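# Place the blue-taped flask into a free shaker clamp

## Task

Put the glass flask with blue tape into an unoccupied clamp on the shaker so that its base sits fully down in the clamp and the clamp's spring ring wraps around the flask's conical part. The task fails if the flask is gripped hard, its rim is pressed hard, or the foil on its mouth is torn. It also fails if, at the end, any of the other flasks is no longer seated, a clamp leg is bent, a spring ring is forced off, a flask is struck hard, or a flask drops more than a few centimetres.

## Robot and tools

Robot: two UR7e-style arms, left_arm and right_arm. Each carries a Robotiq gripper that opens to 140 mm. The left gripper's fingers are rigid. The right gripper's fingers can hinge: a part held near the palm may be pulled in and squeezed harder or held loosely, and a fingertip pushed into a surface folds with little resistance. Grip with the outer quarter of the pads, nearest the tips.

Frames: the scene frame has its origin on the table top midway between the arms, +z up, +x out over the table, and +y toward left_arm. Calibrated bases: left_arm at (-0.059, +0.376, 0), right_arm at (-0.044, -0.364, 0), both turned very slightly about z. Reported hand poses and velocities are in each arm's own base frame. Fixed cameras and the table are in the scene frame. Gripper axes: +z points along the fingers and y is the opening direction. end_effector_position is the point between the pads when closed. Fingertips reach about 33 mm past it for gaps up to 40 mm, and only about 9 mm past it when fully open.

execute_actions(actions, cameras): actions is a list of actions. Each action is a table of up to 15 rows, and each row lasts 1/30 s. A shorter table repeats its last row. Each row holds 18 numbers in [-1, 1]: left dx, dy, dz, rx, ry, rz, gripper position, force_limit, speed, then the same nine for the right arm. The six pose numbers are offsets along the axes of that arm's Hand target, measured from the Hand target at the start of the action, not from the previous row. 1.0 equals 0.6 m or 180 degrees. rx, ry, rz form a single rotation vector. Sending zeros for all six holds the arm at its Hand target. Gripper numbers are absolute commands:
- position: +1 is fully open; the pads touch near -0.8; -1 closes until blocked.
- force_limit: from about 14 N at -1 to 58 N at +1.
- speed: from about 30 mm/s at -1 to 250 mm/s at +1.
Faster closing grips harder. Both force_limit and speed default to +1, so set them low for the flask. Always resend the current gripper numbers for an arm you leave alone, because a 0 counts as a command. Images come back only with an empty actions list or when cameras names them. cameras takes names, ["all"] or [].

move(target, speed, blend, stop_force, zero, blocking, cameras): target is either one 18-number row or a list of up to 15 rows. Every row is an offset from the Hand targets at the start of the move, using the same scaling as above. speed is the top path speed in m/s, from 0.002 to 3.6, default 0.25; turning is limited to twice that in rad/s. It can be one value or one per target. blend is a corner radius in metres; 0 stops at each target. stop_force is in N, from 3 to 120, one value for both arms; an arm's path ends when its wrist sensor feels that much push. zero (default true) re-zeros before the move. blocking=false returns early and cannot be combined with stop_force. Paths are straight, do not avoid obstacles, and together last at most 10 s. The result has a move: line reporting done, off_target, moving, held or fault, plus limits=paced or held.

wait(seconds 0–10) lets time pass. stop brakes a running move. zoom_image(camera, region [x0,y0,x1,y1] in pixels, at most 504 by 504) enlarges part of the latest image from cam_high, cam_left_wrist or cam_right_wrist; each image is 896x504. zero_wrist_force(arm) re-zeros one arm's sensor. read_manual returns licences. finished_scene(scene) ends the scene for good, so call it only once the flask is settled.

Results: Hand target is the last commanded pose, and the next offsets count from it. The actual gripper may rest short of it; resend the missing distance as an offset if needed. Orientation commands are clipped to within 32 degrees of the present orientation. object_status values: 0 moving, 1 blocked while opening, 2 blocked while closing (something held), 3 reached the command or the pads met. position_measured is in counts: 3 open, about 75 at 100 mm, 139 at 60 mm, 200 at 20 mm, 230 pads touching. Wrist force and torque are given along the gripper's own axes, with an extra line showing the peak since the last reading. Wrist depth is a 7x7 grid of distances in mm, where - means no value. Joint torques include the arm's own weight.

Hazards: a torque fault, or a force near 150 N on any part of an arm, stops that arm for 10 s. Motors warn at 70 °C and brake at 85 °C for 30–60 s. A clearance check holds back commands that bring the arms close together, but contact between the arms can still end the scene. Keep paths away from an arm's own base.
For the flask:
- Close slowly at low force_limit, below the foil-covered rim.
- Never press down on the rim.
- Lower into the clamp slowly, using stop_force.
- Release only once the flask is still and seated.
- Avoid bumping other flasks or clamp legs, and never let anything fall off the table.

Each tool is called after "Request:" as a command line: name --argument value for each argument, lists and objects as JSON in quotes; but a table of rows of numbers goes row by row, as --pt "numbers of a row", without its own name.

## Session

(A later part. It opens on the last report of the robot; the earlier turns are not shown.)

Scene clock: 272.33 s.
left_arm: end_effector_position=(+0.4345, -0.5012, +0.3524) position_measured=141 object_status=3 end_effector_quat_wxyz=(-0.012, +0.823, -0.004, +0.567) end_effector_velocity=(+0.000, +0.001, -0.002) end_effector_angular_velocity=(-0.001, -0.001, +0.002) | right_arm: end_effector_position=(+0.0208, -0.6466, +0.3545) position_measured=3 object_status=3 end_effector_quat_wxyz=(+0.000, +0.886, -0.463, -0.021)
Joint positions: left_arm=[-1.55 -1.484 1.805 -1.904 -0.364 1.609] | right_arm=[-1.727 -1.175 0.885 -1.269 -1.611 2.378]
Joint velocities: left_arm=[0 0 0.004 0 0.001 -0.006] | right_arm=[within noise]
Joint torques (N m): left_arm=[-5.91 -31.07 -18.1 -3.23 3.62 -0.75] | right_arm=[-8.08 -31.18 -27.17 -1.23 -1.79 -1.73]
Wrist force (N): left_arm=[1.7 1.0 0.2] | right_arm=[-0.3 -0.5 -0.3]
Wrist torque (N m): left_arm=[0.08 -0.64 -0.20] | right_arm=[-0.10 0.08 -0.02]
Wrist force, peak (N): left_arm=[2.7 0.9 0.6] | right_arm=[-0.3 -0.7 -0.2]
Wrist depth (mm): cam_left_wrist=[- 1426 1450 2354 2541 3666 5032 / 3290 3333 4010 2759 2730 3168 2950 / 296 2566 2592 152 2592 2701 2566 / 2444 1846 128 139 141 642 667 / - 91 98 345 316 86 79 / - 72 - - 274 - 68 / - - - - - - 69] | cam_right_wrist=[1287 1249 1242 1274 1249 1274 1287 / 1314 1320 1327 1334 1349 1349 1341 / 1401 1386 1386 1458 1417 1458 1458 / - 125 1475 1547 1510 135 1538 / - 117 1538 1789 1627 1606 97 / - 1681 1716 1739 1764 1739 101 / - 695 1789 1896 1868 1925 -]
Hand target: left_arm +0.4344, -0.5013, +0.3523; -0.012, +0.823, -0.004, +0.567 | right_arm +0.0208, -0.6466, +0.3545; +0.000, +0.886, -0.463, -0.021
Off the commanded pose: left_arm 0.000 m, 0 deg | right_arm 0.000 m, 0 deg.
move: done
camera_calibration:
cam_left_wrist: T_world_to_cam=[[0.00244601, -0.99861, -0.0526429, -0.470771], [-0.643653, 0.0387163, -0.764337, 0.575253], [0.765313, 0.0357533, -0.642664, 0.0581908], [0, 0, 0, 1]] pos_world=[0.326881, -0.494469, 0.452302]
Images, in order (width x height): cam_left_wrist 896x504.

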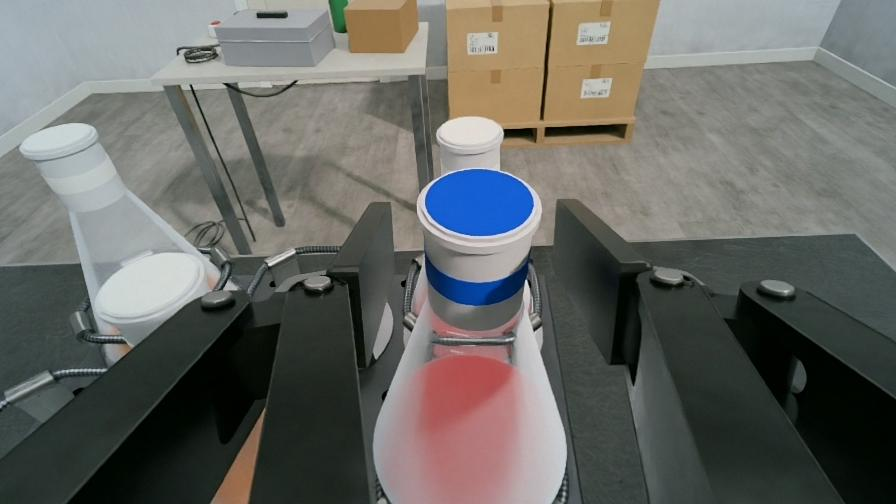

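Request:
move --target '[0,0,0,-0.003,0,-0.0078,-0.1,-1,-1,0,0,0,0,0,0,1,1,1]' --speed 0.05

Request:
move --target '[0,0,0,0,0,0,-1,-0.05,-1,0,0,0,0,0,0,1,1,1]'

Request:
wait --seconds 0.7

Request:
move --target '[0.0065,0,0.0125,0,-0.0167,0,-1,-0.05,-1,0,0,0,0,0,0,1,1,1]' --speed 0.03 --cameras '["cam_left_wrist","cam_high"]'

Request:
zoom_image --camera "cam_high" --region '[470, 250, 560, 340]'

Scene clock: 277.37 s.
left_arm: end_effector_position=(+0.4344, -0.5013, +0.3523) position_measured=141 object_status=3 end_effector_quat_wxyz=(-0.001, +0.823, +0.003, +0.567) end_effector_velocity=(+0.000, +0.001, +0.000) end_effector_angular_velocity=(+0.004, -0.001, +0.001) | right_arm: end_effector_position=(+0.0208, -0.6466, +0.3545) position_measured=3 object_status=3 end_effector_quat_wxyz=(+0.000, +0.886, -0.463, -0.021)
Joint positions: left_arm=[-1.55 -1.488 1.817 -1.939 -0.365 1.61] | right_arm=[-1.727 -1.175 0.885 -1.269 -1.611 2.378]
Joint velocities: left_arm=[0.001 0 -0.001 0.005 0.001 0] | right_arm=[within noise]
Joint torques (N m): left_arm=[1.32 -36.01 -29.28 -0.5 0.11 1.07] | right_arm=[-7.63 -31 -27.38 -1.27 -1.86 -1.64]
Wrist force (N): left_arm=[1.5 0.9 0.3] | right_arm=[-0.4 -0.5 -0.2]
Wrist torque (N m): left_arm=[0.07 -0.59 -0.19] | right_arm=[-0.12 0.09 -0.02]
Wrist force, peak (N): left_arm=[2.0 1.1 0.4] | right_arm=[-0.4 -0.6 -0.3]
Wrist depth (mm): cam_left_wrist=[4349 1466 1395 2444 2566 3774 - / 3468 3168 3333 2730 2759 3248 3092 / 2592 2759 2646 256 2541 2516 2491 / 2271 705 128 141 142 2005 2005 / 579 91 98 320 125 86 83 / - 72 - - - - 69 / - - - - - - 69] | cam_right_wrist=[1178 1242 1249 1261 1267 1293 1280 / 1307 1320 1334 1349 1356 1341 1334 / 1409 1341 1449 1425 1409 1441 1484 / - 126 1417 1519 1510 138 1528 / - 117 1596 1617 1617 1596 97 / - 1670 1764 1659 1751 1776 102 / - 737 1955 2212 1896 1868 -]
Hand target: left_arm +0.4344, -0.5013, +0.3523; -0.001, +0.823, +0.003, +0.567 | right_arm +0.0208, -0.6466, +0.3545; +0.000, +0.886, -0.463, -0.021
Off the commanded pose: left_arm 0.000 m, 0 deg | right_arm 0.000 m, 0 deg.
move: done

Scene clock: 278.43 s.
left_arm: end_effector_position=(+0.4344, -0.5013, +0.3523) position_measured=176 object_status=0 end_effector_quat_wxyz=(-0.001, +0.823, +0.003, +0.567) | right_arm: end_effector_position=(+0.0208, -0.6466, +0.3545) position_measured=3 object_status=3 end_effector_quat_wxyz=(+0.000, +0.886, -0.463, -0.021)
Joint positions: left_arm=[-1.55 -1.488 1.817 -1.938 -0.365 1.61] | right_arm=[-1.727 -1.175 0.885 -1.269 -1.611 2.378]
Joint torques (N m): left_arm=[11.81 -17.51 -30.7 -1.05 0.88 -0.88] | right_arm=[-7.5 -31.54 -27.17 -1.22 -1.87 -1.76]
Wrist force (N): left_arm=[2.0 -0.4 0.2] | right_arm=[-0.2 -0.5 -0.1]
Wrist torque (N m): left_arm=[0.17 -0.61 0.02] | right_arm=[-0.11 0.06 -0.02]
Wrist force, peak (N): left_arm=[2.1 0.6 0.5] | right_arm=[-0.2 -0.7 -0.3]
Wrist depth (mm): cam_left_wrist=[- 1565 1410 2541 2376 3515 - / 3333 2121 3774 2673 2730 3333 3248 / 2376 2820 2673 257 2619 2701 2701 / 2312 1915 2251 135 142 2212 2156 / 336 173 89 160 92 81 566 / - 71 - - - - 68 / - 68 - - - - -] | cam_right_wrist=[1230 1267 - 1236 1274 1300 1274 / 1334 1327 1341 1363 1341 1363 1363 / 1393 1092 1409 1409 1425 1425 1425 / - 125 1307 1528 1501 138 1510 / - 117 1955 1638 1648 1627 97 / - - 1814 1727 1727 1764 101 / - - 1911 1854 1882 1911 -]
Hand target: left_arm +0.4344, -0.5013, +0.3523; -0.001, +0.823, +0.003, +0.567 | right_arm +0.0208, -0.6466, +0.3545; +0.000, +0.886, -0.463, -0.021
Off the commanded pose: left_arm 0.000 m, 0 deg | right_arm 0.000 m, 0 deg.
move: done

Scene clock: 279.13 s.
left_arm: end_effector_position=(+0.4344, -0.5013, +0.3523) position_measured=176 object_status=2 end_effector_quat_wxyz=(-0.001, +0.823, +0.003, +0.567) | right_arm: end_effector_position=(+0.0208, -0.6466, +0.3545) position_measured=3 object_status=3 end_effector_quat_wxyz=(+0.000, +0.886, -0.463, -0.021)
Joint positions: left_arm=[-1.55 -1.488 1.817 -1.938 -0.365 1.61] | right_arm=[-1.727 -1.175 0.885 -1.269 -1.611 2.378]
Joint torques (N m): left_arm=[12.58 -16.55 -30.52 -2.16 1.31 -0.8] | right_arm=[-7.82 -31.16 -27.44 -1.19 -1.9 -1.67]
Wrist force (N): left_arm=[1.8 -0.6 0.1] | right_arm=[-0.3 -0.4 -0.1]
Wrist torque (N m): left_arm=[0.13 -0.57 0.01] | right_arm=[-0.08 0.09 -0.02]
Wrist force, peak (N): left_arm=[2.2 -0.4 0.6] | right_arm=[-0.2 -0.7 -0.3]
Wrist depth (mm): cam_left_wrist=[- 1527 1402 2398 2619 3468 - / 3130 3333 3290 2566 2730 3422 3333 / 298 2789 3019 151 2619 2673 2592 / 2333 439 - 135 141 2212 2312 / 332 174 89 163 92 81 563 / - 71 - - - - 68 / - 68 - - - - -] | cam_right_wrist=[1224 1449 1267 1261 1274 1280 1293 / 1320 1320 1314 1307 1371 1356 1356 / 1287 1378 1425 1417 1417 1425 1425 / - 126 1475 1528 1501 138 1519 / - 117 1576 1627 1617 144 97 / - 1828 1868 1751 1764 1764 101 / - 648 1868 1911 1868 1882 -]
Hand target: left_arm +0.4344, -0.5013, +0.3523; -0.001, +0.823, +0.003, +0.567 | right_arm +0.0208, -0.6466, +0.3545; +0.000, +0.886, -0.463, -0.021
Tool commands: left_gripper/position=-1.0 left_gripper/force_limit=-0.05 left_gripper/speed=-1.0 right_gripper/position=+1.0 right_gripper/force_limit=+1.0 right_gripper/speed=+1.0
Off the commanded pose: left_arm 0.000 m, 0 deg | right_arm 0.000 m, 0 deg.
wait: 0.70 s; at rest by 0.17 s

Scene clock: 280.27 s.
left_arm: end_effector_position=(+0.4429, -0.5012, +0.3533) position_measured=176 object_status=2 end_effector_quat_wxyz=(-0.001, +0.838, +0.004, +0.545) end_effector_velocity=(+0.000, +0.000, +0.001) end_effector_angular_velocity=(-0.003, -0.005, +0.001) | right_arm: end_effector_position=(+0.0208, -0.6466, +0.3545) position_measured=3 object_status=3 end_effector_quat_wxyz=(+0.000, +0.886, -0.463, -0.021)
Joint positions: left_arm=[-1.521 -1.485 1.787 -1.971 -0.419 1.676] | right_arm=[-1.727 -1.175 0.885 -1.269 -1.611 2.378]
Joint velocities: left_arm=[-0.002 0 0.001 0 0.005 -0.006] | right_arm=[within noise]
Joint torques (N m): left_arm=[-9.71 -12.91 -16.36 -2.15 2.02 -0.8] | right_arm=[-7.53 -31.13 -27.28 -1.16 -1.92 -1.74]
Wrist force (N): left_arm=[7.7 -1.5 -4.9] | right_arm=[-0.3 -0.3 -0.3]
Wrist torque (N m): left_arm=[0.27 -0.62 0.07] | right_arm=[-0.08 0.08 -0.02]
Wrist force, peak (N): left_arm=[8.3 -1.9 -5.1] | right_arm=[-0.4 -0.5 -0.2]
Wrist depth (mm): cam_left_wrist=[3888 1372 1387 2467 2421 4277 3055 / 3290 2789 3019 2491 2883 3208 2950 / 2251 2354 2467 154 2376 2516 2398 / 2138 394 436 135 141 - 661 / 171 170 89 159 92 81 72 / - 71 - - - - 68 / - 68 - - - - -] | cam_right_wrist=[1261 1242 1255 1280 1274 1274 1274 / 1334 1320 1314 1314 1356 1334 1334 / 1363 1386 1441 1417 1433 1458 1449 / - 126 1349 1547 1510 138 1510 / - 117 1433 1617 1617 1586 97 / - 1739 1986 1693 1764 - 102 / - 643 1868 1854 1896 1896 -]
Hand target: left_arm +0.4428, -0.5012, +0.3532; -0.001, +0.838, +0.003, +0.546 | right_arm +0.0208, -0.6466, +0.3545; +0.000, +0.886, -0.463, -0.021
Off the commanded pose: left_arm 0.000 m, 0 deg | right_arm 0.000 m, 0 deg.
move: done
camera_calibration:
cam_left_wrist: T_world_to_cam=[[0.000928635, -0.999665, -0.0258712, -0.480038], [-0.682985, 0.0182631, -0.730204, 0.576419], [0.730431, 0.0183477, -0.682739, 0.07326], [0, 0, 0, 1]] pos_world=[0.34062, -0.491748, 0.458502]
Images, in order (width x height): cam_high 896x504, cam_left_wrist 896x504.

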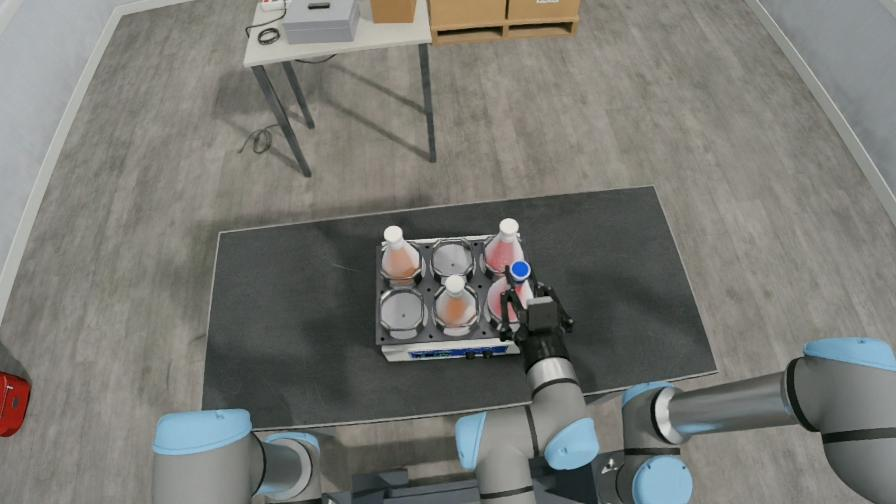

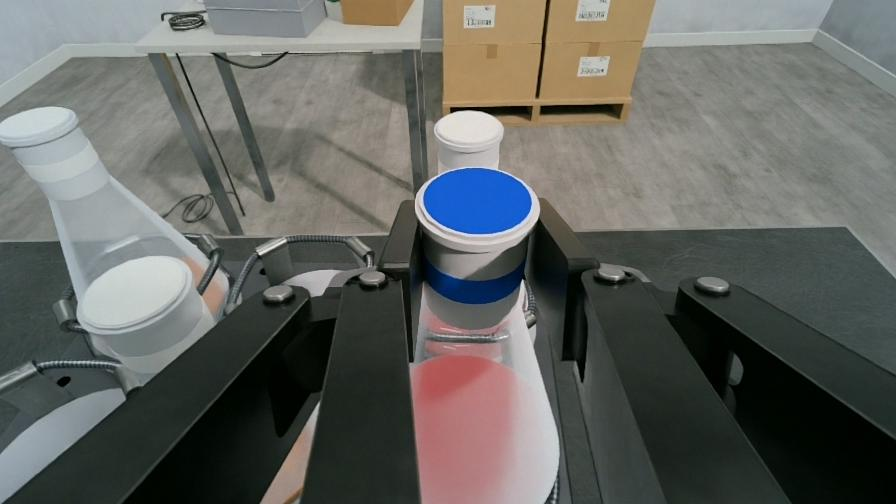

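Scaled by 5.600 from the camera's 896x504 image, which has a finer 1280x720 frame.

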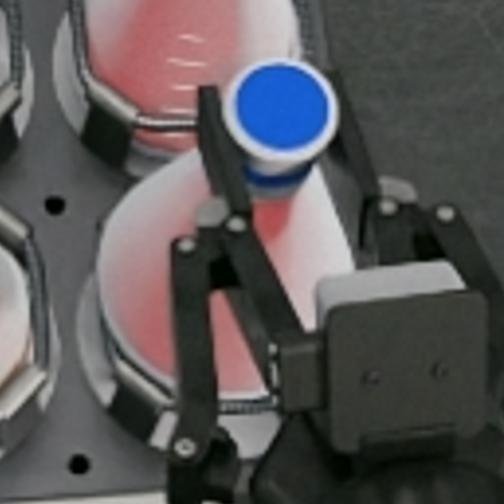

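Request:
move --target '[-0.0305,0,0.0135,0,0,0,-1,-0.05,-1,0,0,0,0,0,0,1,1,1]' --speed 0.012 --stop_force 22 --cameras '["cam_left_wrist","cam_high"]'

Request:
zoom_image --camera "cam_high" --region '[470, 250, 560, 340]'

Scene clock: 287.47 s.
left_arm: end_effector_position=(+0.4428, -0.5013, +0.3332) position_measured=178 object_status=2 end_effector_quat_wxyz=(-0.001, +0.838, +0.003, +0.546) | right_arm: end_effector_position=(+0.0208, -0.6466, +0.3545) position_measured=3 object_status=3 end_effector_quat_wxyz=(+0.000, +0.886, -0.463, -0.021)
Joint positions: left_arm=[-1.521 -1.469 1.823 -2.023 -0.419 1.676] | right_arm=[-1.727 -1.175 0.885 -1.269 -1.611 2.378]
Joint torques (N m): left_arm=[-6.12 -3.7 -10.72 -0.95 -2.21 0.27] | right_arm=[-8.28 -31.42 -27.51 -1.21 -1.9 -1.6]
Wrist force (N): left_arm=[24.6 -4.0 -16.3] | right_arm=[-0.2 -0.4 -0.1]
Wrist torque (N m): left_arm=[0.27 -0.70 0.17] | right_arm=[-0.09 0.06 -0.02]
Wrist force, peak (N): left_arm=[25.2 -4.2 -16.4] | right_arm=[-0.3 -0.8 0.0]
Wrist depth (mm): cam_left_wrist=[4010 1402 1395 2421 2491 3666 3515 / 3333 3019 3248 250 2851 3055 2984 / 2333 2398 2566 129 2398 2398 2516 / 2193 386 402 132 138 635 634 / 157 165 89 149 86 82 80 / - 71 - - - - 68 / - 67 - - - - -] | cam_right_wrist=[1261 1242 1255 1255 1267 1293 1287 / 1349 1341 1274 1363 1334 1242 1349 / 1393 1363 1425 1433 1441 1484 1356 / - 126 1417 1441 1501 138 1528 / - 117 1716 1617 1638 1596 97 / - - 1704 1789 1739 1776 102 / - 621 1882 1896 2067 1882 -]
Hand target: left_arm +0.4428, -0.5013, +0.3332; -0.001, +0.838, +0.003, +0.546 | right_arm +0.0208, -0.6466, +0.3545; +0.000, +0.886, -0.463, -0.021
Off the commanded pose: left_arm 0.000 m, 0 deg | right_arm 0.000 m, 0 deg.
move: contact (left_arm)
camera_calibration:
cam_left_wrist: T_world_to_cam=[[0.000725696, -0.999663, -0.0259467, -0.480555], [-0.682776, 0.0184621, -0.730394, 0.561784], [0.730627, 0.0182458, -0.682533, 0.0594047], [0, 0, 0, 1]] pos_world=[0.340519, -0.491848, 0.438401]
Images, in order (width x height): cam_high 896x504, cam_left_wrist 896x504.

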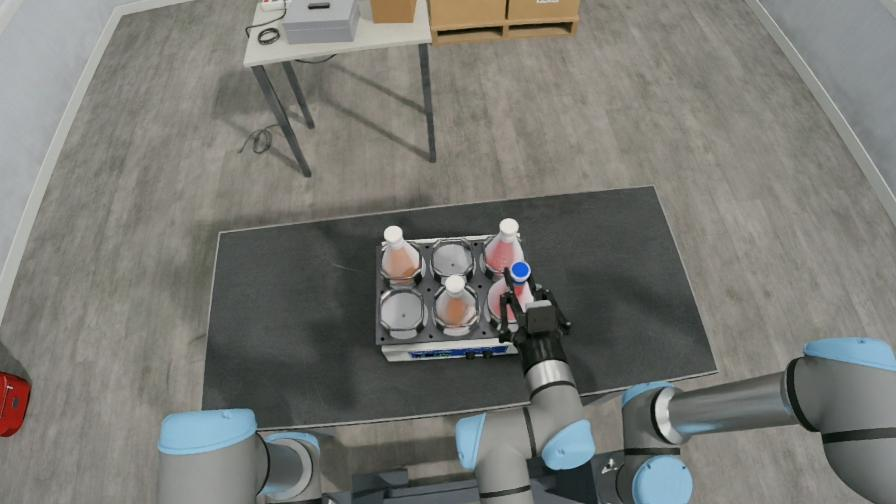

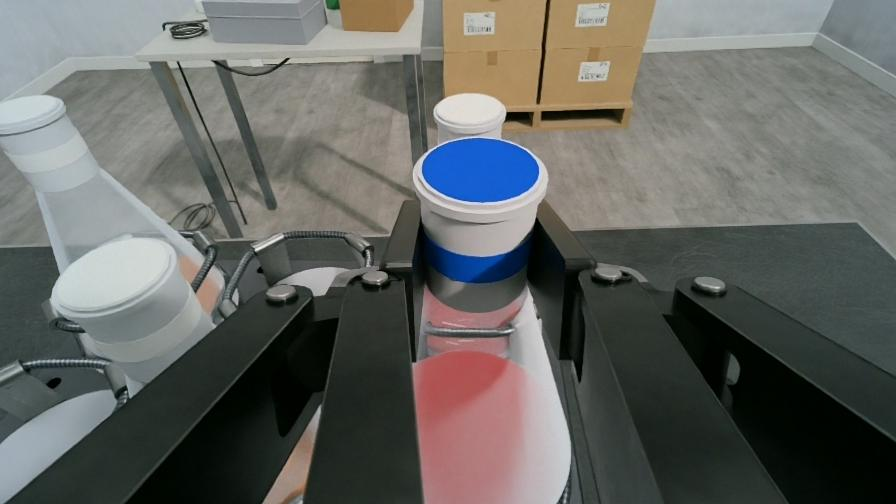

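Scaled by 5.600 from the camera's 896x504 image, which has a finer 1280x720 frame.

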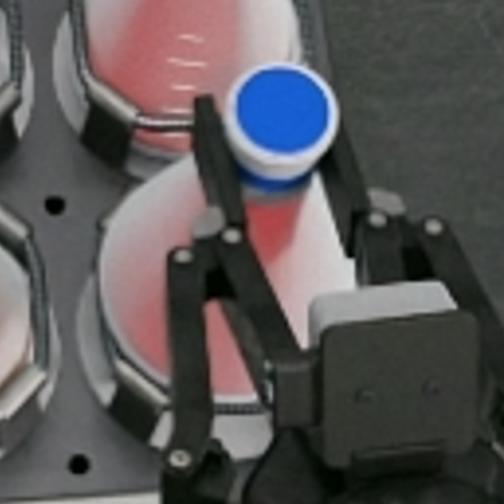

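Request:
move --target '[-0.0043,0.0124,-0.0016,0.0068,0,0.0152,-1,-0.05,-1,0,0,0,0,0,0,1,1,1]' --speed 0.025

Request:
move --target '[-0.005,-0.028,0.002,-0.0136,0,-0.0304,-1,-0.05,-1,0,0,0,0,0,0,1,1,1]' --speed 0.025 --cameras '["cam_left_wrist","cam_high"]'

Request:
zoom_image --camera "cam_high" --region '[470, 250, 560, 340]'

Scene clock: 292.17 s.
left_arm: end_effector_position=(+0.4409, -0.5088, +0.3312) position_measured=178 object_status=2 end_effector_quat_wxyz=(-0.023, +0.838, -0.011, +0.545) end_effector_velocity=(+0.000, +0.000, -0.001) end_effector_angular_velocity=(-0.003, +0.001, +0.000) | right_arm: end_effector_position=(+0.0208, -0.6466, +0.3545) position_measured=3 object_status=3 end_effector_quat_wxyz=(+0.000, +0.886, -0.463, -0.021)
Joint positions: left_arm=[-1.526 -1.443 1.783 -1.945 -0.416 1.664] | right_arm=[-1.727 -1.175 0.885 -1.269 -1.611 2.378]
Joint velocities: left_arm=[0 0 0.002 -0.005 -0.001 0] | right_arm=[within noise]
Joint torques (N m): left_arm=[-12.34 -22.28 -10.24 -4 -2.79 -1.68] | right_arm=[-7.57 -31.38 -27.26 -1.19 -1.95 -1.77]
Wrist force (N): left_arm=[26.5 -10.7 -10.4] | right_arm=[-0.2 -0.5 -0.1]
Wrist torque (N m): left_arm=[0.41 -0.73 0.60] | right_arm=[-0.10 0.05 -0.02]
Wrist force, peak (N): left_arm=[26.0 -8.2 -15.8] | right_arm=[-0.1 -0.8 -0.1]
Wrist depth (mm): cam_left_wrist=[3774 1395 1475 2444 2444 3208 3019 / 3515 3422 3130 1483 2673 2883 2789 / 2619 2673 2398 129 2333 2312 2251 / 2444 1860 - 129 133 618 579 / 165 171 89 148 86 81 505 / - 71 - - - - 68 / - 67 - - - - -] | cam_right_wrist=[1207 1261 1242 1267 1261 1274 1274 / 1314 1327 1320 1327 1334 1334 1378 / 1393 1356 1393 1401 1393 1425 1449 / - 126 1606 1519 1528 135 1510 / - 117 1617 1617 1638 1606 97 / - 1764 1751 1739 1716 1751 101 / - 1670 1854 1776 1911 1970 -]
Hand target: left_arm +0.4409, -0.5087, +0.3312; -0.023, +0.838, -0.011, +0.545 | right_arm +0.0208, -0.6466, +0.3545; +0.000, +0.886, -0.463, -0.021
Off the commanded pose: left_arm 0.000 m, 0 deg | right_arm 0.000 m, 0 deg.
move: done

Scene clock: 294.57 s.
left_arm: end_effector_position=(+0.4407, -0.4917, +0.3289) position_measured=178 object_status=2 end_effector_quat_wxyz=(+0.021, +0.838, +0.018, +0.545) | right_arm: end_effector_position=(+0.0208, -0.6466, +0.3545) position_measured=3 object_status=3 end_effector_quat_wxyz=(+0.000, +0.886, -0.463, -0.021)
Joint positions: left_arm=[-1.524 -1.498 1.88 -2.097 -0.421 1.669] | right_arm=[-1.727 -1.175 0.885 -1.269 -1.611 2.378]
Joint torques (N m): left_arm=[14.62 -5.3 -19.92 1.39 -7.37 1.06] | right_arm=[-7.2 -31.14 -27.29 -1.25 -1.9 -1.73]
Wrist force (N): left_arm=[25.0 4.1 -11.3] | right_arm=[-0.3 -0.3 -0.3]
Wrist torque (N m): left_arm=[0.17 -0.74 0.06] | right_arm=[-0.07 0.07 -0.02]
Wrist force, peak (N): left_arm=[32.2 1.4 -20.8] | right_arm=[-0.3 -0.6 -0.2]
Wrist depth (mm): cam_left_wrist=[3564 1426 1426 2421 2333 - - / 273 2916 3168 1604 2646 3092 3290 / 2212 2271 2444 128 2354 2566 2673 / 160 168 380 128 137 688 694 / 303 161 89 148 86 81 568 / - 71 - - - - 68 / - 67 - - - - -] | cam_right_wrist=[1287 1255 1261 1274 1261 1287 1255 / 1320 1320 1320 1327 1356 1341 1349 / 1378 1363 1433 1441 1417 1417 1441 / - 126 1334 1501 1510 138 1519 / - 117 1704 1617 1627 135 97 / - 1727 1727 1776 1764 1727 102 / - 1638 1854 1986 1896 1868 -]
Hand target: left_arm +0.4407, -0.4918, +0.3288; +0.021, +0.838, +0.018, +0.545 | right_arm +0.0208, -0.6466, +0.3545; +0.000, +0.886, -0.463, -0.021
Off the commanded pose: left_arm 0.000 m, 0 deg | right_arm 0.000 m, 0 deg.
move: done
camera_calibration:
cam_left_wrist: T_world_to_cam=[[0.000475084, -0.999646, 0.0266069, -0.488332], [-0.682512, -0.0197704, -0.730607, 0.538152], [0.730874, -0.0178124, -0.68228, 0.0399657], [0, 0, 0, 1]] pos_world=[0.338318, -0.476807, 0.433439]
Images, in order (width x height): cam_high 896x504, cam_left_wrist 896x504.

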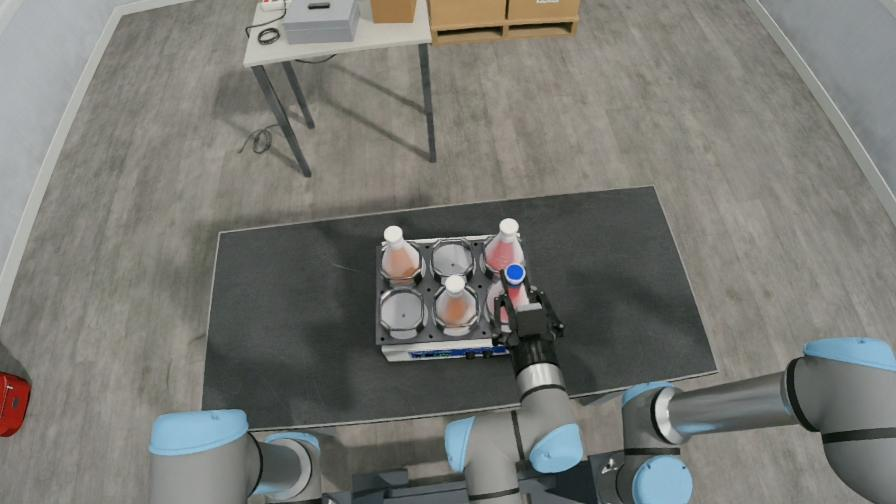

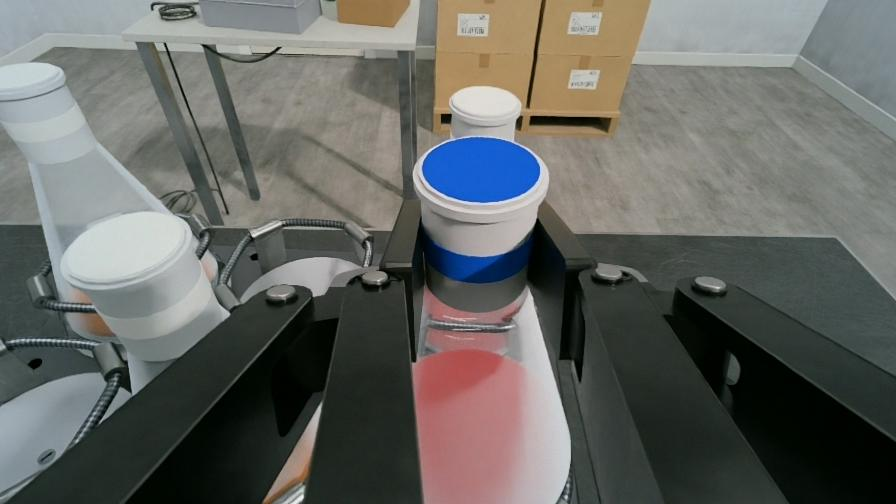

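Scaled by 5.600 from the camera's 896x504 image, which has a finer 1280x720 frame.

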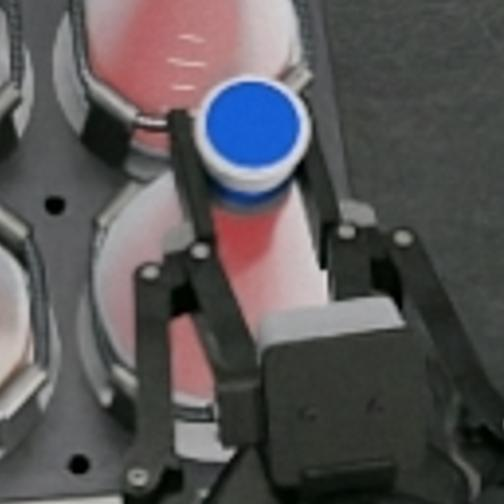

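Request:
move --target '[-0.0061,0.028,0.0027,0.0136,0,0.0304,-1,-0.05,-1,0,0,0,0,0,0,1,1,1]' --speed 0.025 --cameras '["cam_left_wrist"]'

Request:
move --target '[-0.0056,-0.028,0.0025,-0.0136,0,-0.0304,-1,-0.05,-1,0,0,0,0,0,0,1,1,1]' --speed 0.025 --cameras '["cam_left_wrist","cam_high"]'

Request:
zoom_image --camera "cam_high" --region '[470, 250, 560, 340]'

Scene clock: 299.73 s.
left_arm: end_effector_position=(+0.4411, -0.5089, +0.3269) position_measured=178 object_status=2 end_effector_quat_wxyz=(-0.022, +0.837, -0.010, +0.546) | right_arm: end_effector_position=(+0.0208, -0.6466, +0.3545) position_measured=3 object_status=3 end_effector_quat_wxyz=(+0.000, +0.886, -0.463, -0.021)
Joint positions: left_arm=[-1.526 -1.439 1.791 -1.958 -0.414 1.663] | right_arm=[-1.727 -1.175 0.885 -1.269 -1.611 2.378]
Joint torques (N m): left_arm=[0.68 -16.88 -13.93 -1.06 -6.5 0.22] | right_arm=[-7.8 -31.17 -27.26 -1.21 -1.82 -1.76]
Wrist force (N): left_arm=[46.0 -15.1 -20.0] | right_arm=[-0.3 -0.5 -0.3]
Wrist torque (N m): left_arm=[0.26 -0.78 0.42] | right_arm=[-0.12 0.07 -0.02]
Wrist force, peak (N): left_arm=[57.7 -21.3 -24.1] | right_arm=[-0.3 -0.8 -0.2]
Wrist depth (mm): cam_left_wrist=[- 1442 1387 2467 2467 3830 4424 / 3774 3377 3333 2541 2619 2759 2673 / 2619 2566 2566 130 2354 2231 2251 / 2398 409 391 128 138 598 573 / 159 171 89 149 86 81 512 / - 71 - - - - 68 / - 67 - - - - -] | cam_right_wrist=[1184 1249 1261 1341 1274 1224 1287 / 1320 1334 1341 1334 1320 1341 1378 / 1386 1378 1401 1409 1441 1401 1449 / - 126 1538 1501 1519 135 1501 / - 117 1670 1606 1617 1606 97 / - 1716 1986 1868 1727 1789 101 / - 620 1911 1841 1940 1911 -]
Hand target: left_arm +0.4411, -0.5089, +0.3269; -0.022, +0.837, -0.010, +0.546 (not the last commanded pose) | right_arm +0.0208, -0.6466, +0.3545; +0.000, +0.886, -0.463, -0.021
Tool commands: left_gripper/position=-1.0 left_gripper/force_limit=-0.05098 left_gripper/speed=-1.0 right_gripper/position=+1.0 right_gripper/force_limit=+1.0 right_gripper/speed=+1.0
Off the commanded pose: left_arm 0.001 m, 0 deg | right_arm 0.000 m, 0 deg.
TORQUE FAULT: the external load on joint 5 (wrist 2) of the left arm reached its load limit, and that arm stopped. A torque fault puts only its own arm into a fault stop. That arm's remaining commands of this call were not run. That arm may still press on what stopped it. That arm is still stopped at the end of this call. That arm stays stopped for about 10 more seconds. Until then a move that you send moves the other arm only, and its call returns only when the move has ended. Once the stop has ended, the next robot result says so. If the stop ends while you think or write, that arm runs what you send next, counted from a new Hand target: where the arm stands when the stop ends. While its stop runs, that arm takes no new command, but its gripper still runs the gripper command that each later call begins with. Until it ends, the stop uses up actions while you think or wait. An arm that is not stopped still takes commands.
move: fault (left_arm)
camera_calibration:
cam_left_wrist: T_world_to_cam=[[0.00107568, -0.997016, -0.0771925, -0.47037], [-0.681368, 0.0557696, -0.729813, 0.574406], [0.73194, 0.0533816, -0.679275, 0.0727904], [0, 0, 0, 1]] pos_world=[0.33861, -0.504886, 0.432344]
Images, in order (width x height): cam_left_wrist 896x504.

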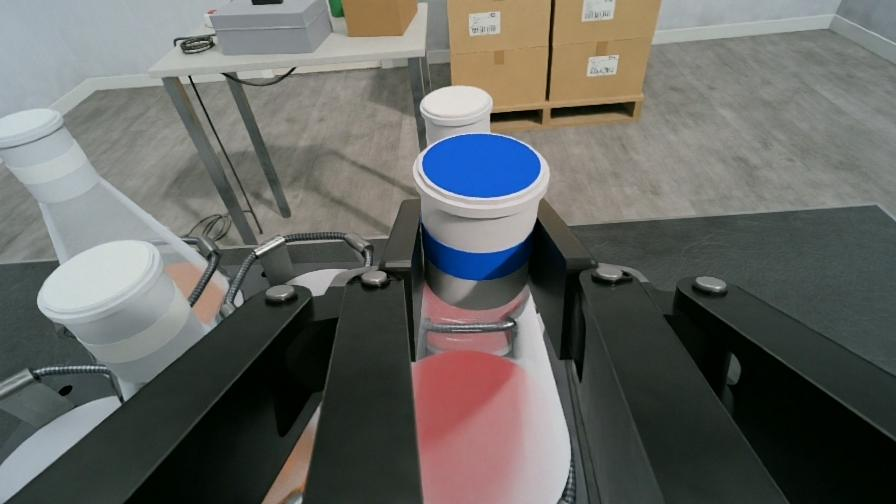

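not run: an earlier result of this reply reported a stop or a fault. Calls in your next reply go to the robot.

This scene's latest camera images include none from cam_high. They are from: cam_left_wrist. cam_high's image comes with the result of a call that names it in "cameras".

Request:
wait --seconds 10

Request:
move --target '[0.002,-0.0175,-0.001,-0.0068,0,-0.0152,-1,-0.05,-1,0,0,0,0,0,0,1,1,1]' --speed 0.025 --cameras '["cam_high"]'

Request:
zoom_image --camera "cam_high" --region '[470, 250, 560, 340]'

Scene clock: 312.67 s.
left_arm: end_effector_position=(+0.4417, -0.5088, +0.3283) position_measured=178 object_status=2 end_effector_quat_wxyz=(-0.023, +0.836, -0.010, +0.548) | right_arm: end_effector_position=(+0.0208, -0.6466, +0.3545) position_measured=3 object_status=3 end_effector_quat_wxyz=(+0.000, +0.886, -0.463, -0.021)
Joint positions: left_arm=[-1.526 -1.439 1.791 -1.958 -0.409 1.663] | right_arm=[-1.727 -1.175 0.885 -1.269 -1.611 2.378]
Joint torques (N m): left_arm=[0.78 -17.8 -14.34 -0.87 -4.65 0.15] | right_arm=[-7.1 -30.96 -27.29 -1.21 -1.83 -1.67]
Wrist force (N): left_arm=[26.0 -7.9 -14.3] | right_arm=[-0.4 -0.4 -0.3]
Wrist torque (N m): left_arm=[0.14 -0.82 0.25] | right_arm=[-0.10 0.09 -0.02]
Wrist force, peak (N): left_arm=[46.1 -15.0 -20.1] | right_arm=[-0.6 -0.6 0.0]
Wrist depth (mm): cam_left_wrist=[- 1395 1418 2421 2467 3377 3290 / 3564 3290 2984 1410 2701 2916 2789 / 2646 2730 2619 130 2312 2421 2251 / 2376 1915 395 129 135 615 577 / 160 171 89 149 86 81 481 / - 71 - - - - 68 / - 67 - - - - -] | cam_right_wrist=[1178 1261 1261 1274 1274 1274 1274 / 1218 1327 1341 1349 1334 1356 1356 / 1441 1510 1425 1425 1475 1425 1417 / 498 126 1528 1519 1492 135 1501 / - 117 1670 1627 1648 145 97 / - - 1841 1727 1704 1739 101 / - 660 1868 1896 1896 1911 -]
Hand target: left_arm +0.4417, -0.5088, +0.3283; -0.023, +0.836, -0.010, +0.548 (not the last commanded pose) | right_arm +0.0208, -0.6466, +0.3545; +0.000, +0.886, -0.463, -0.021
Tool commands: left_gripper/position=-1.0 left_gripper/force_limit=-0.05098 left_gripper/speed=-1.0 right_gripper/position=+1.0 right_gripper/force_limit=+1.0 right_gripper/speed=+1.0
Off the commanded pose: left_arm 0.003 m, 0 deg | right_arm 0.000 m, 0 deg.
TORQUE FAULT, CONTINUED: the left arm's stop, for the torque fault of joint 5 (wrist 2) that an earlier result reported, is over. The rest of the stop counts as 19 of the actions that you can send in this scene. Before the stop ended, the hold on joint 5 (wrist 2) of that arm was turned back by 0.3 degrees, the way its load pushed it. That arm's target is now where it stood when the stop ended, not its last command. That arm keeps its grip as last carried out and accepts commands again: back off and push less far. That arm stops again whenever a joint's load reaches its limit.
wait: 10.00 s; at rest from the start

Scene clock: 314.00 s.
left_arm: end_effector_position=(+0.4415, -0.4983, +0.3302) position_measured=178 object_status=2 end_effector_quat_wxyz=(-0.001, +0.836, +0.004, +0.548) | right_arm: end_effector_position=(+0.0208, -0.6466, +0.3545) position_measured=3 object_status=3 end_effector_quat_wxyz=(+0.000, +0.886, -0.463, -0.021)
Joint positions: left_arm=[-1.525 -1.474 1.84 -2.029 -0.412 1.667] | right_arm=[-1.727 -1.175 0.885 -1.269 -1.611 2.378]
Joint torques (N m): left_arm=[13.25 -10.09 -23.48 1.06 -3.16 1.08] | right_arm=[-7.28 -30.99 -27 -1.11 -1.93 -1.65]
Wrist force (N): left_arm=[16.4 6.0 -3.8] | right_arm=[-0.3 -0.5 -0.2]
Wrist torque (N m): left_arm=[-0.28 -0.67 -0.20] | right_arm=[-0.12 0.07 -0.01]
Wrist force, peak (N): left_arm=[25.0 -7.9 -13.4] | right_arm=[-0.3 -0.7 -0.2]
Wrist depth (mm): cam_left_wrist=[- 1344 1410 2467 2398 3774 4139 / 3168 3130 3092 1450 2730 3055 2984 / 2421 2646 2491 130 2467 2467 2121 / 172 352 406 128 148 - 614 / 314 165 89 149 86 81 540 / - 71 - - - - 68 / - 67 - - - - -] | cam_right_wrist=[1230 1249 1280 1287 1274 1274 1274 / 1320 1327 1341 1356 1320 1341 1356 / 1401 1349 1401 1466 1409 1449 1441 / - 127 1547 1510 1519 138 1466 / - 117 1606 1617 1596 1606 97 / - 1716 945 1693 1764 1776 101 / - 664 1882 1727 1868 2018 -]
Hand target: left_arm +0.4415, -0.4984, +0.3302; -0.001, +0.836, +0.004, +0.548 | right_arm +0.0208, -0.6466, +0.3545; +0.000, +0.886, -0.463, -0.021
Off the commanded pose: left_arm 0.000 m, 0 deg | right_arm 0.000 m, 0 deg.
move: done
Images, in order (width x height): cam_high 896x504.

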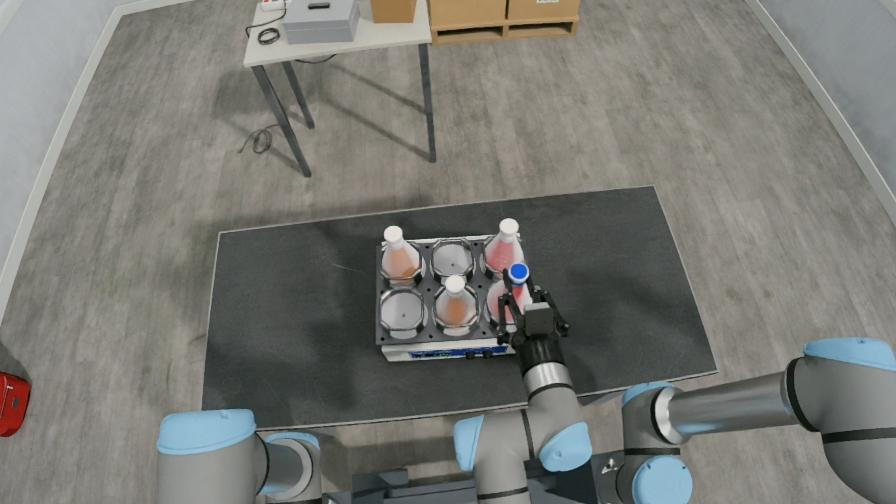

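Scaled by 5.600 from the camera's 896x504 image, which has a finer 1280x720 frame.

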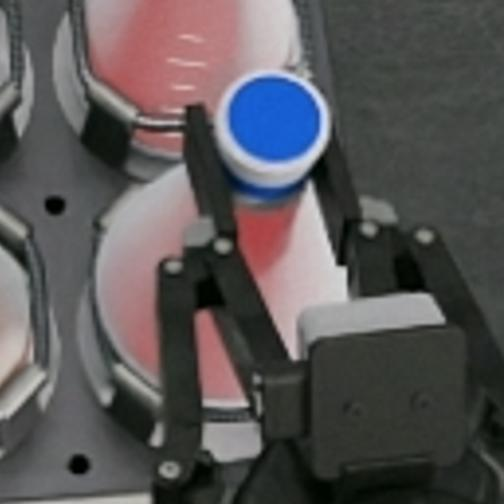

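Request:
move --target '[-0.0228,0.0008,0.0102,0,0,0,-1,-0.05,-1,0,0,0,0,0,0,1,1,1]' --speed 0.012 --stop_force 26

Request:
move --target '[-0.006,-0.0135,0.003,-0.0068,0,-0.0152,-1,-0.05,-1,0,0,0,0,0,0,1,1,1]' --speed 0.025 --cameras '["cam_left_wrist","cam_high"]'

Request:
zoom_image --camera "cam_high" --region '[470, 250, 560, 340]'

Scene clock: 318.60 s.
left_arm: end_effector_position=(+0.4416, -0.4986, +0.3261) position_measured=178 object_status=2 end_effector_quat_wxyz=(-0.001, +0.836, +0.004, +0.549) | right_arm: end_effector_position=(+0.0208, -0.6466, +0.3545) position_measured=3 object_status=3 end_effector_quat_wxyz=(+0.000, +0.886, -0.463, -0.021)
Joint positions: left_arm=[-1.525 -1.47 1.847 -2.04 -0.411 1.667] | right_arm=[-1.727 -1.175 0.885 -1.269 -1.611 2.378]
Joint torques (N m): left_arm=[-3.52 -26.85 -18.03 -0.96 -6.07 -1.66] | right_arm=[-7.47 -31.5 -27.3 -1.15 -1.83 -1.75]
Wrist force (N): left_arm=[31.9 0.2 -8.5] | right_arm=[-0.1 -0.4 0.0]
Wrist torque (N m): left_arm=[0.16 -0.72 0.20] | right_arm=[-0.10 0.03 -0.02]
Wrist force, peak (N): left_arm=[41.7 -2.3 -14.7] | right_arm=[-0.2 -0.7 -0.4]
Wrist depth (mm): cam_left_wrist=[- 1402 1351 2398 2491 3948 - / 3168 3130 3092 1442 2592 3208 2759 / 2421 2566 2592 131 2444 2516 2467 / 162 356 400 128 137 - 651 / 159 164 89 299 92 81 518 / - 71 - - - - 68 / - 67 - - - - -] | cam_right_wrist=[1341 1261 1274 1267 1207 1280 1280 / 1341 1334 1320 1349 1356 1327 1356 / 1393 1409 1417 1425 1433 1449 1466 / - 126 1466 1466 1519 138 1501 / - 117 1617 1659 1648 1617 97 / - 1716 1727 1764 1751 1764 101 / - 2156 1868 1659 - 1955 -]
Hand target: left_arm +0.4416, -0.4986, +0.3261; -0.001, +0.836, +0.004, +0.549 (not the last commanded pose) | right_arm +0.0208, -0.6466, +0.3545; +0.000, +0.886, -0.463, -0.021
Off the commanded pose: left_arm 0.011 m, 0 deg | right_arm 0.000 m, 0 deg.
move: contact (left_arm)

Scene clock: 319.93 s.
left_arm: end_effector_position=(+0.4419, -0.4904, +0.3226) position_measured=178 object_status=2 end_effector_quat_wxyz=(+0.022, +0.835, +0.018, +0.549) end_effector_velocity=(+0.001, +0.001, +0.001) end_effector_angular_velocity=(+0.003, +0.000, +0.002) | right_arm: end_effector_position=(+0.0208, -0.6466, +0.3545) position_measured=3 object_status=3 end_effector_quat_wxyz=(+0.000, +0.886, -0.463, -0.021)
Joint positions: left_arm=[-1.524 -1.492 1.899 -2.126 -0.412 1.672] | right_arm=[-1.727 -1.175 0.885 -1.269 -1.611 2.378]
Joint velocities: left_arm=[0.002 0 -0.002 0.005 0.001 0] | right_arm=[within noise]
Joint torques (N m): left_arm=[19.96 6.85 -0.16 8.44 -13.54 1.01] | right_arm=[-8.09 -31.13 -27.16 -1.15 -1.82 -1.71]
Wrist force (N): left_arm=[58.7 18.4 -27.2] | right_arm=[-0.3 -0.4 -0.2]
Wrist torque (N m): left_arm=[-0.14 -0.89 -0.13] | right_arm=[-0.09 0.09 -0.02]
Wrist force, peak (N): left_arm=[60.3 18.6 -28.1] | right_arm=[-0.2 -0.7 -0.3]
Wrist depth (mm): cam_left_wrist=[3019 1387 1410 2444 2421 3614 3168 / 2673 2916 3168 1887 2730 3377 2759 / 2398 2376 2398 125 2592 2566 2566 / 149 167 377 128 141 2212 1989 / 278 158 89 142 92 81 72 / - 71 - - - - 68 / - 67 - - - - -] | cam_right_wrist=[1230 1261 1249 1274 1261 1249 1293 / 1334 1314 1341 1341 1327 1378 1356 / 1349 1417 1425 1409 1409 1409 1449 / - 126 1475 1475 1501 138 1519 / - 117 1557 1617 1638 1638 97 / - - 1764 1739 1764 1617 101 / - - 1828 2034 1882 1940 -]
Hand target: left_arm +0.4417, -0.4905, +0.3221; +0.022, +0.836, +0.018, +0.548 | right_arm +0.0208, -0.6466, +0.3545; +0.000, +0.886, -0.463, -0.021
Off the commanded pose: left_arm 0.001 m, 0 deg | right_arm 0.000 m, 0 deg.
move: done
camera_calibration:
cam_left_wrist: T_world_to_cam=[[0.000704801, -0.999616, 0.0276866, -0.48726], [-0.676142, -0.0208751, -0.736476, 0.532969], [0.736771, -0.018201, -0.675897, 0.0298983], [0, 0, 0, 1]] pos_world=[0.338678, -0.475404, 0.426217]
Images, in order (width x height): cam_high 896x504, cam_left_wrist 896x504.

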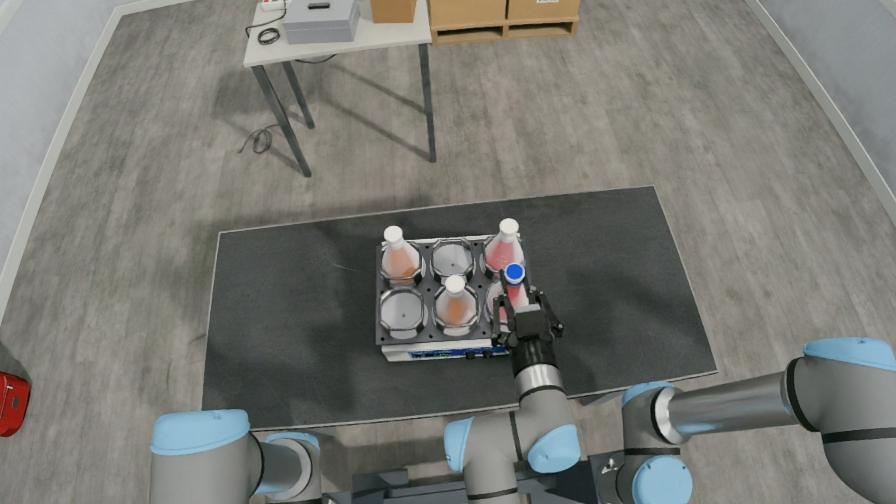

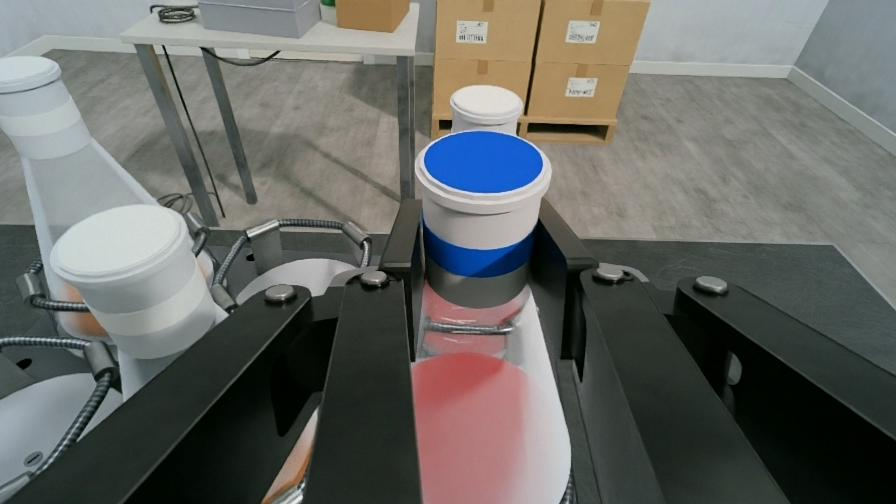

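Scaled by 5.600 from the camera's 896x504 image, which has a finer 1280x720 frame.

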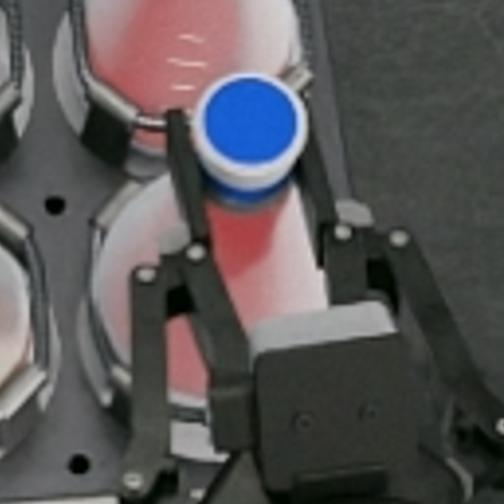

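Request:
move --target '[0,0.014,0,0.0068,0,0.0152,-1,-0.05,-1,0,0,0,0,0,0,1,1,1]' --speed 0.025 --cameras '["cam_left_wrist","cam_high"]'

Request:
zoom_image --camera "cam_high" --region '[470, 250, 560, 340]'

Scene clock: 324.37 s.
left_arm: end_effector_position=(+0.4418, -0.4989, +0.3225) position_measured=178 object_status=2 end_effector_quat_wxyz=(-0.001, +0.836, +0.004, +0.549) | right_arm: end_effector_position=(+0.0208, -0.6466, +0.3545) position_measured=3 object_status=3 end_effector_quat_wxyz=(+0.000, +0.886, -0.463, -0.021)
Joint positions: left_arm=[-1.525 -1.465 1.852 -2.05 -0.411 1.668] | right_arm=[-1.727 -1.175 0.885 -1.269 -1.611 2.378]
Joint torques (N m): left_arm=[-15.16 -5.8 1.98 -0.11 -7.9 -1.45] | right_arm=[-7.69 -31.29 -26.89 -1.25 -1.77 -1.73]
Wrist force (N): left_arm=[52.2 -13.3 -28.0] | right_arm=[-0.3 -0.5 -0.2]
Wrist torque (N m): left_arm=[0.34 -0.94 0.20] | right_arm=[-0.12 0.09 -0.02]
Wrist force, peak (N): left_arm=[60.0 17.5 -27.8] | right_arm=[-0.2 -0.8 -0.3]
Wrist depth (mm): cam_left_wrist=[- 1380 1372 2467 2516 5032 - / 2916 3019 3092 1387 2759 3168 3092 / 2354 2444 2491 124 2467 2541 2516 / 164 339 642 129 139 1846 597 / 163 164 89 298 86 82 543 / - 71 - - - - 68 / - 67 - - - - -] | cam_right_wrist=[1280 1261 1242 1280 1371 1280 1267 / 1327 1314 1341 1327 1349 1356 1349 / 1425 1466 1433 1378 1458 1501 1449 / - 126 1293 1501 1547 138 1501 / - 117 1566 1764 1627 1586 97 / - 1693 1751 1764 1764 1801 102 / - 695 1854 1896 2018 1896 -]
Hand target: left_arm +0.4418, -0.4989, +0.3225; -0.001, +0.836, +0.004, +0.549 | right_arm +0.0208, -0.6466, +0.3545; +0.000, +0.886, -0.463, -0.021
Off the commanded pose: left_arm 0.000 m, 0 deg | right_arm 0.000 m, 0 deg.
move: done
camera_calibration:
cam_left_wrist: T_world_to_cam=[[0.00116931, -0.999685, -0.0250839, -0.478976], [-0.677487, 0.0176582, -0.735323, 0.552068], [0.735534, 0.0178539, -0.677253, 0.0487996], [0, 0, 0, 1]] pos_world=[0.338685, -0.489445, 0.426983]
Images, in order (width x height): cam_high 896x504, cam_left_wrist 896x504.

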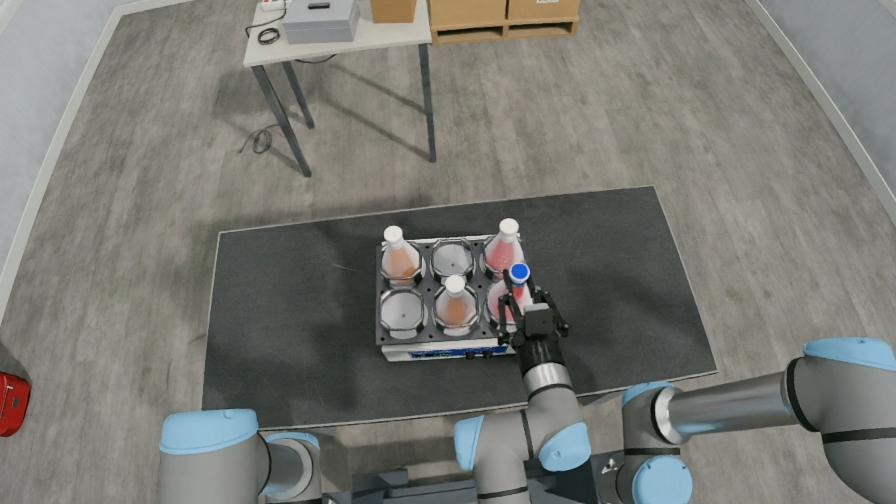

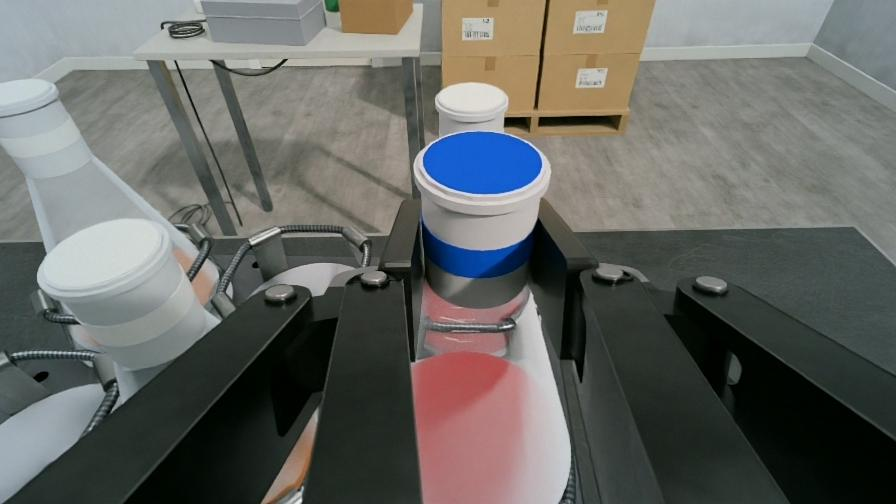

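Scaled by 5.600 from the camera's 896x504 image, which has a finer 1280x720 frame.

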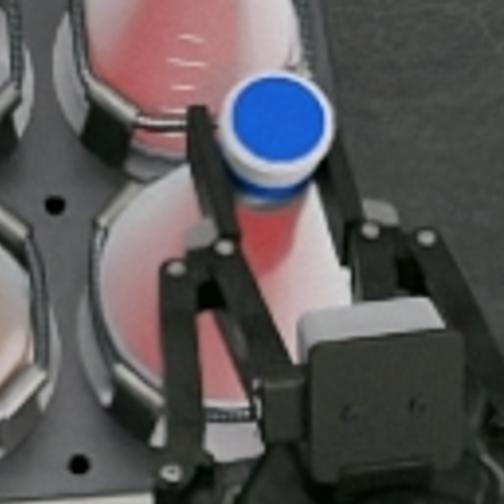

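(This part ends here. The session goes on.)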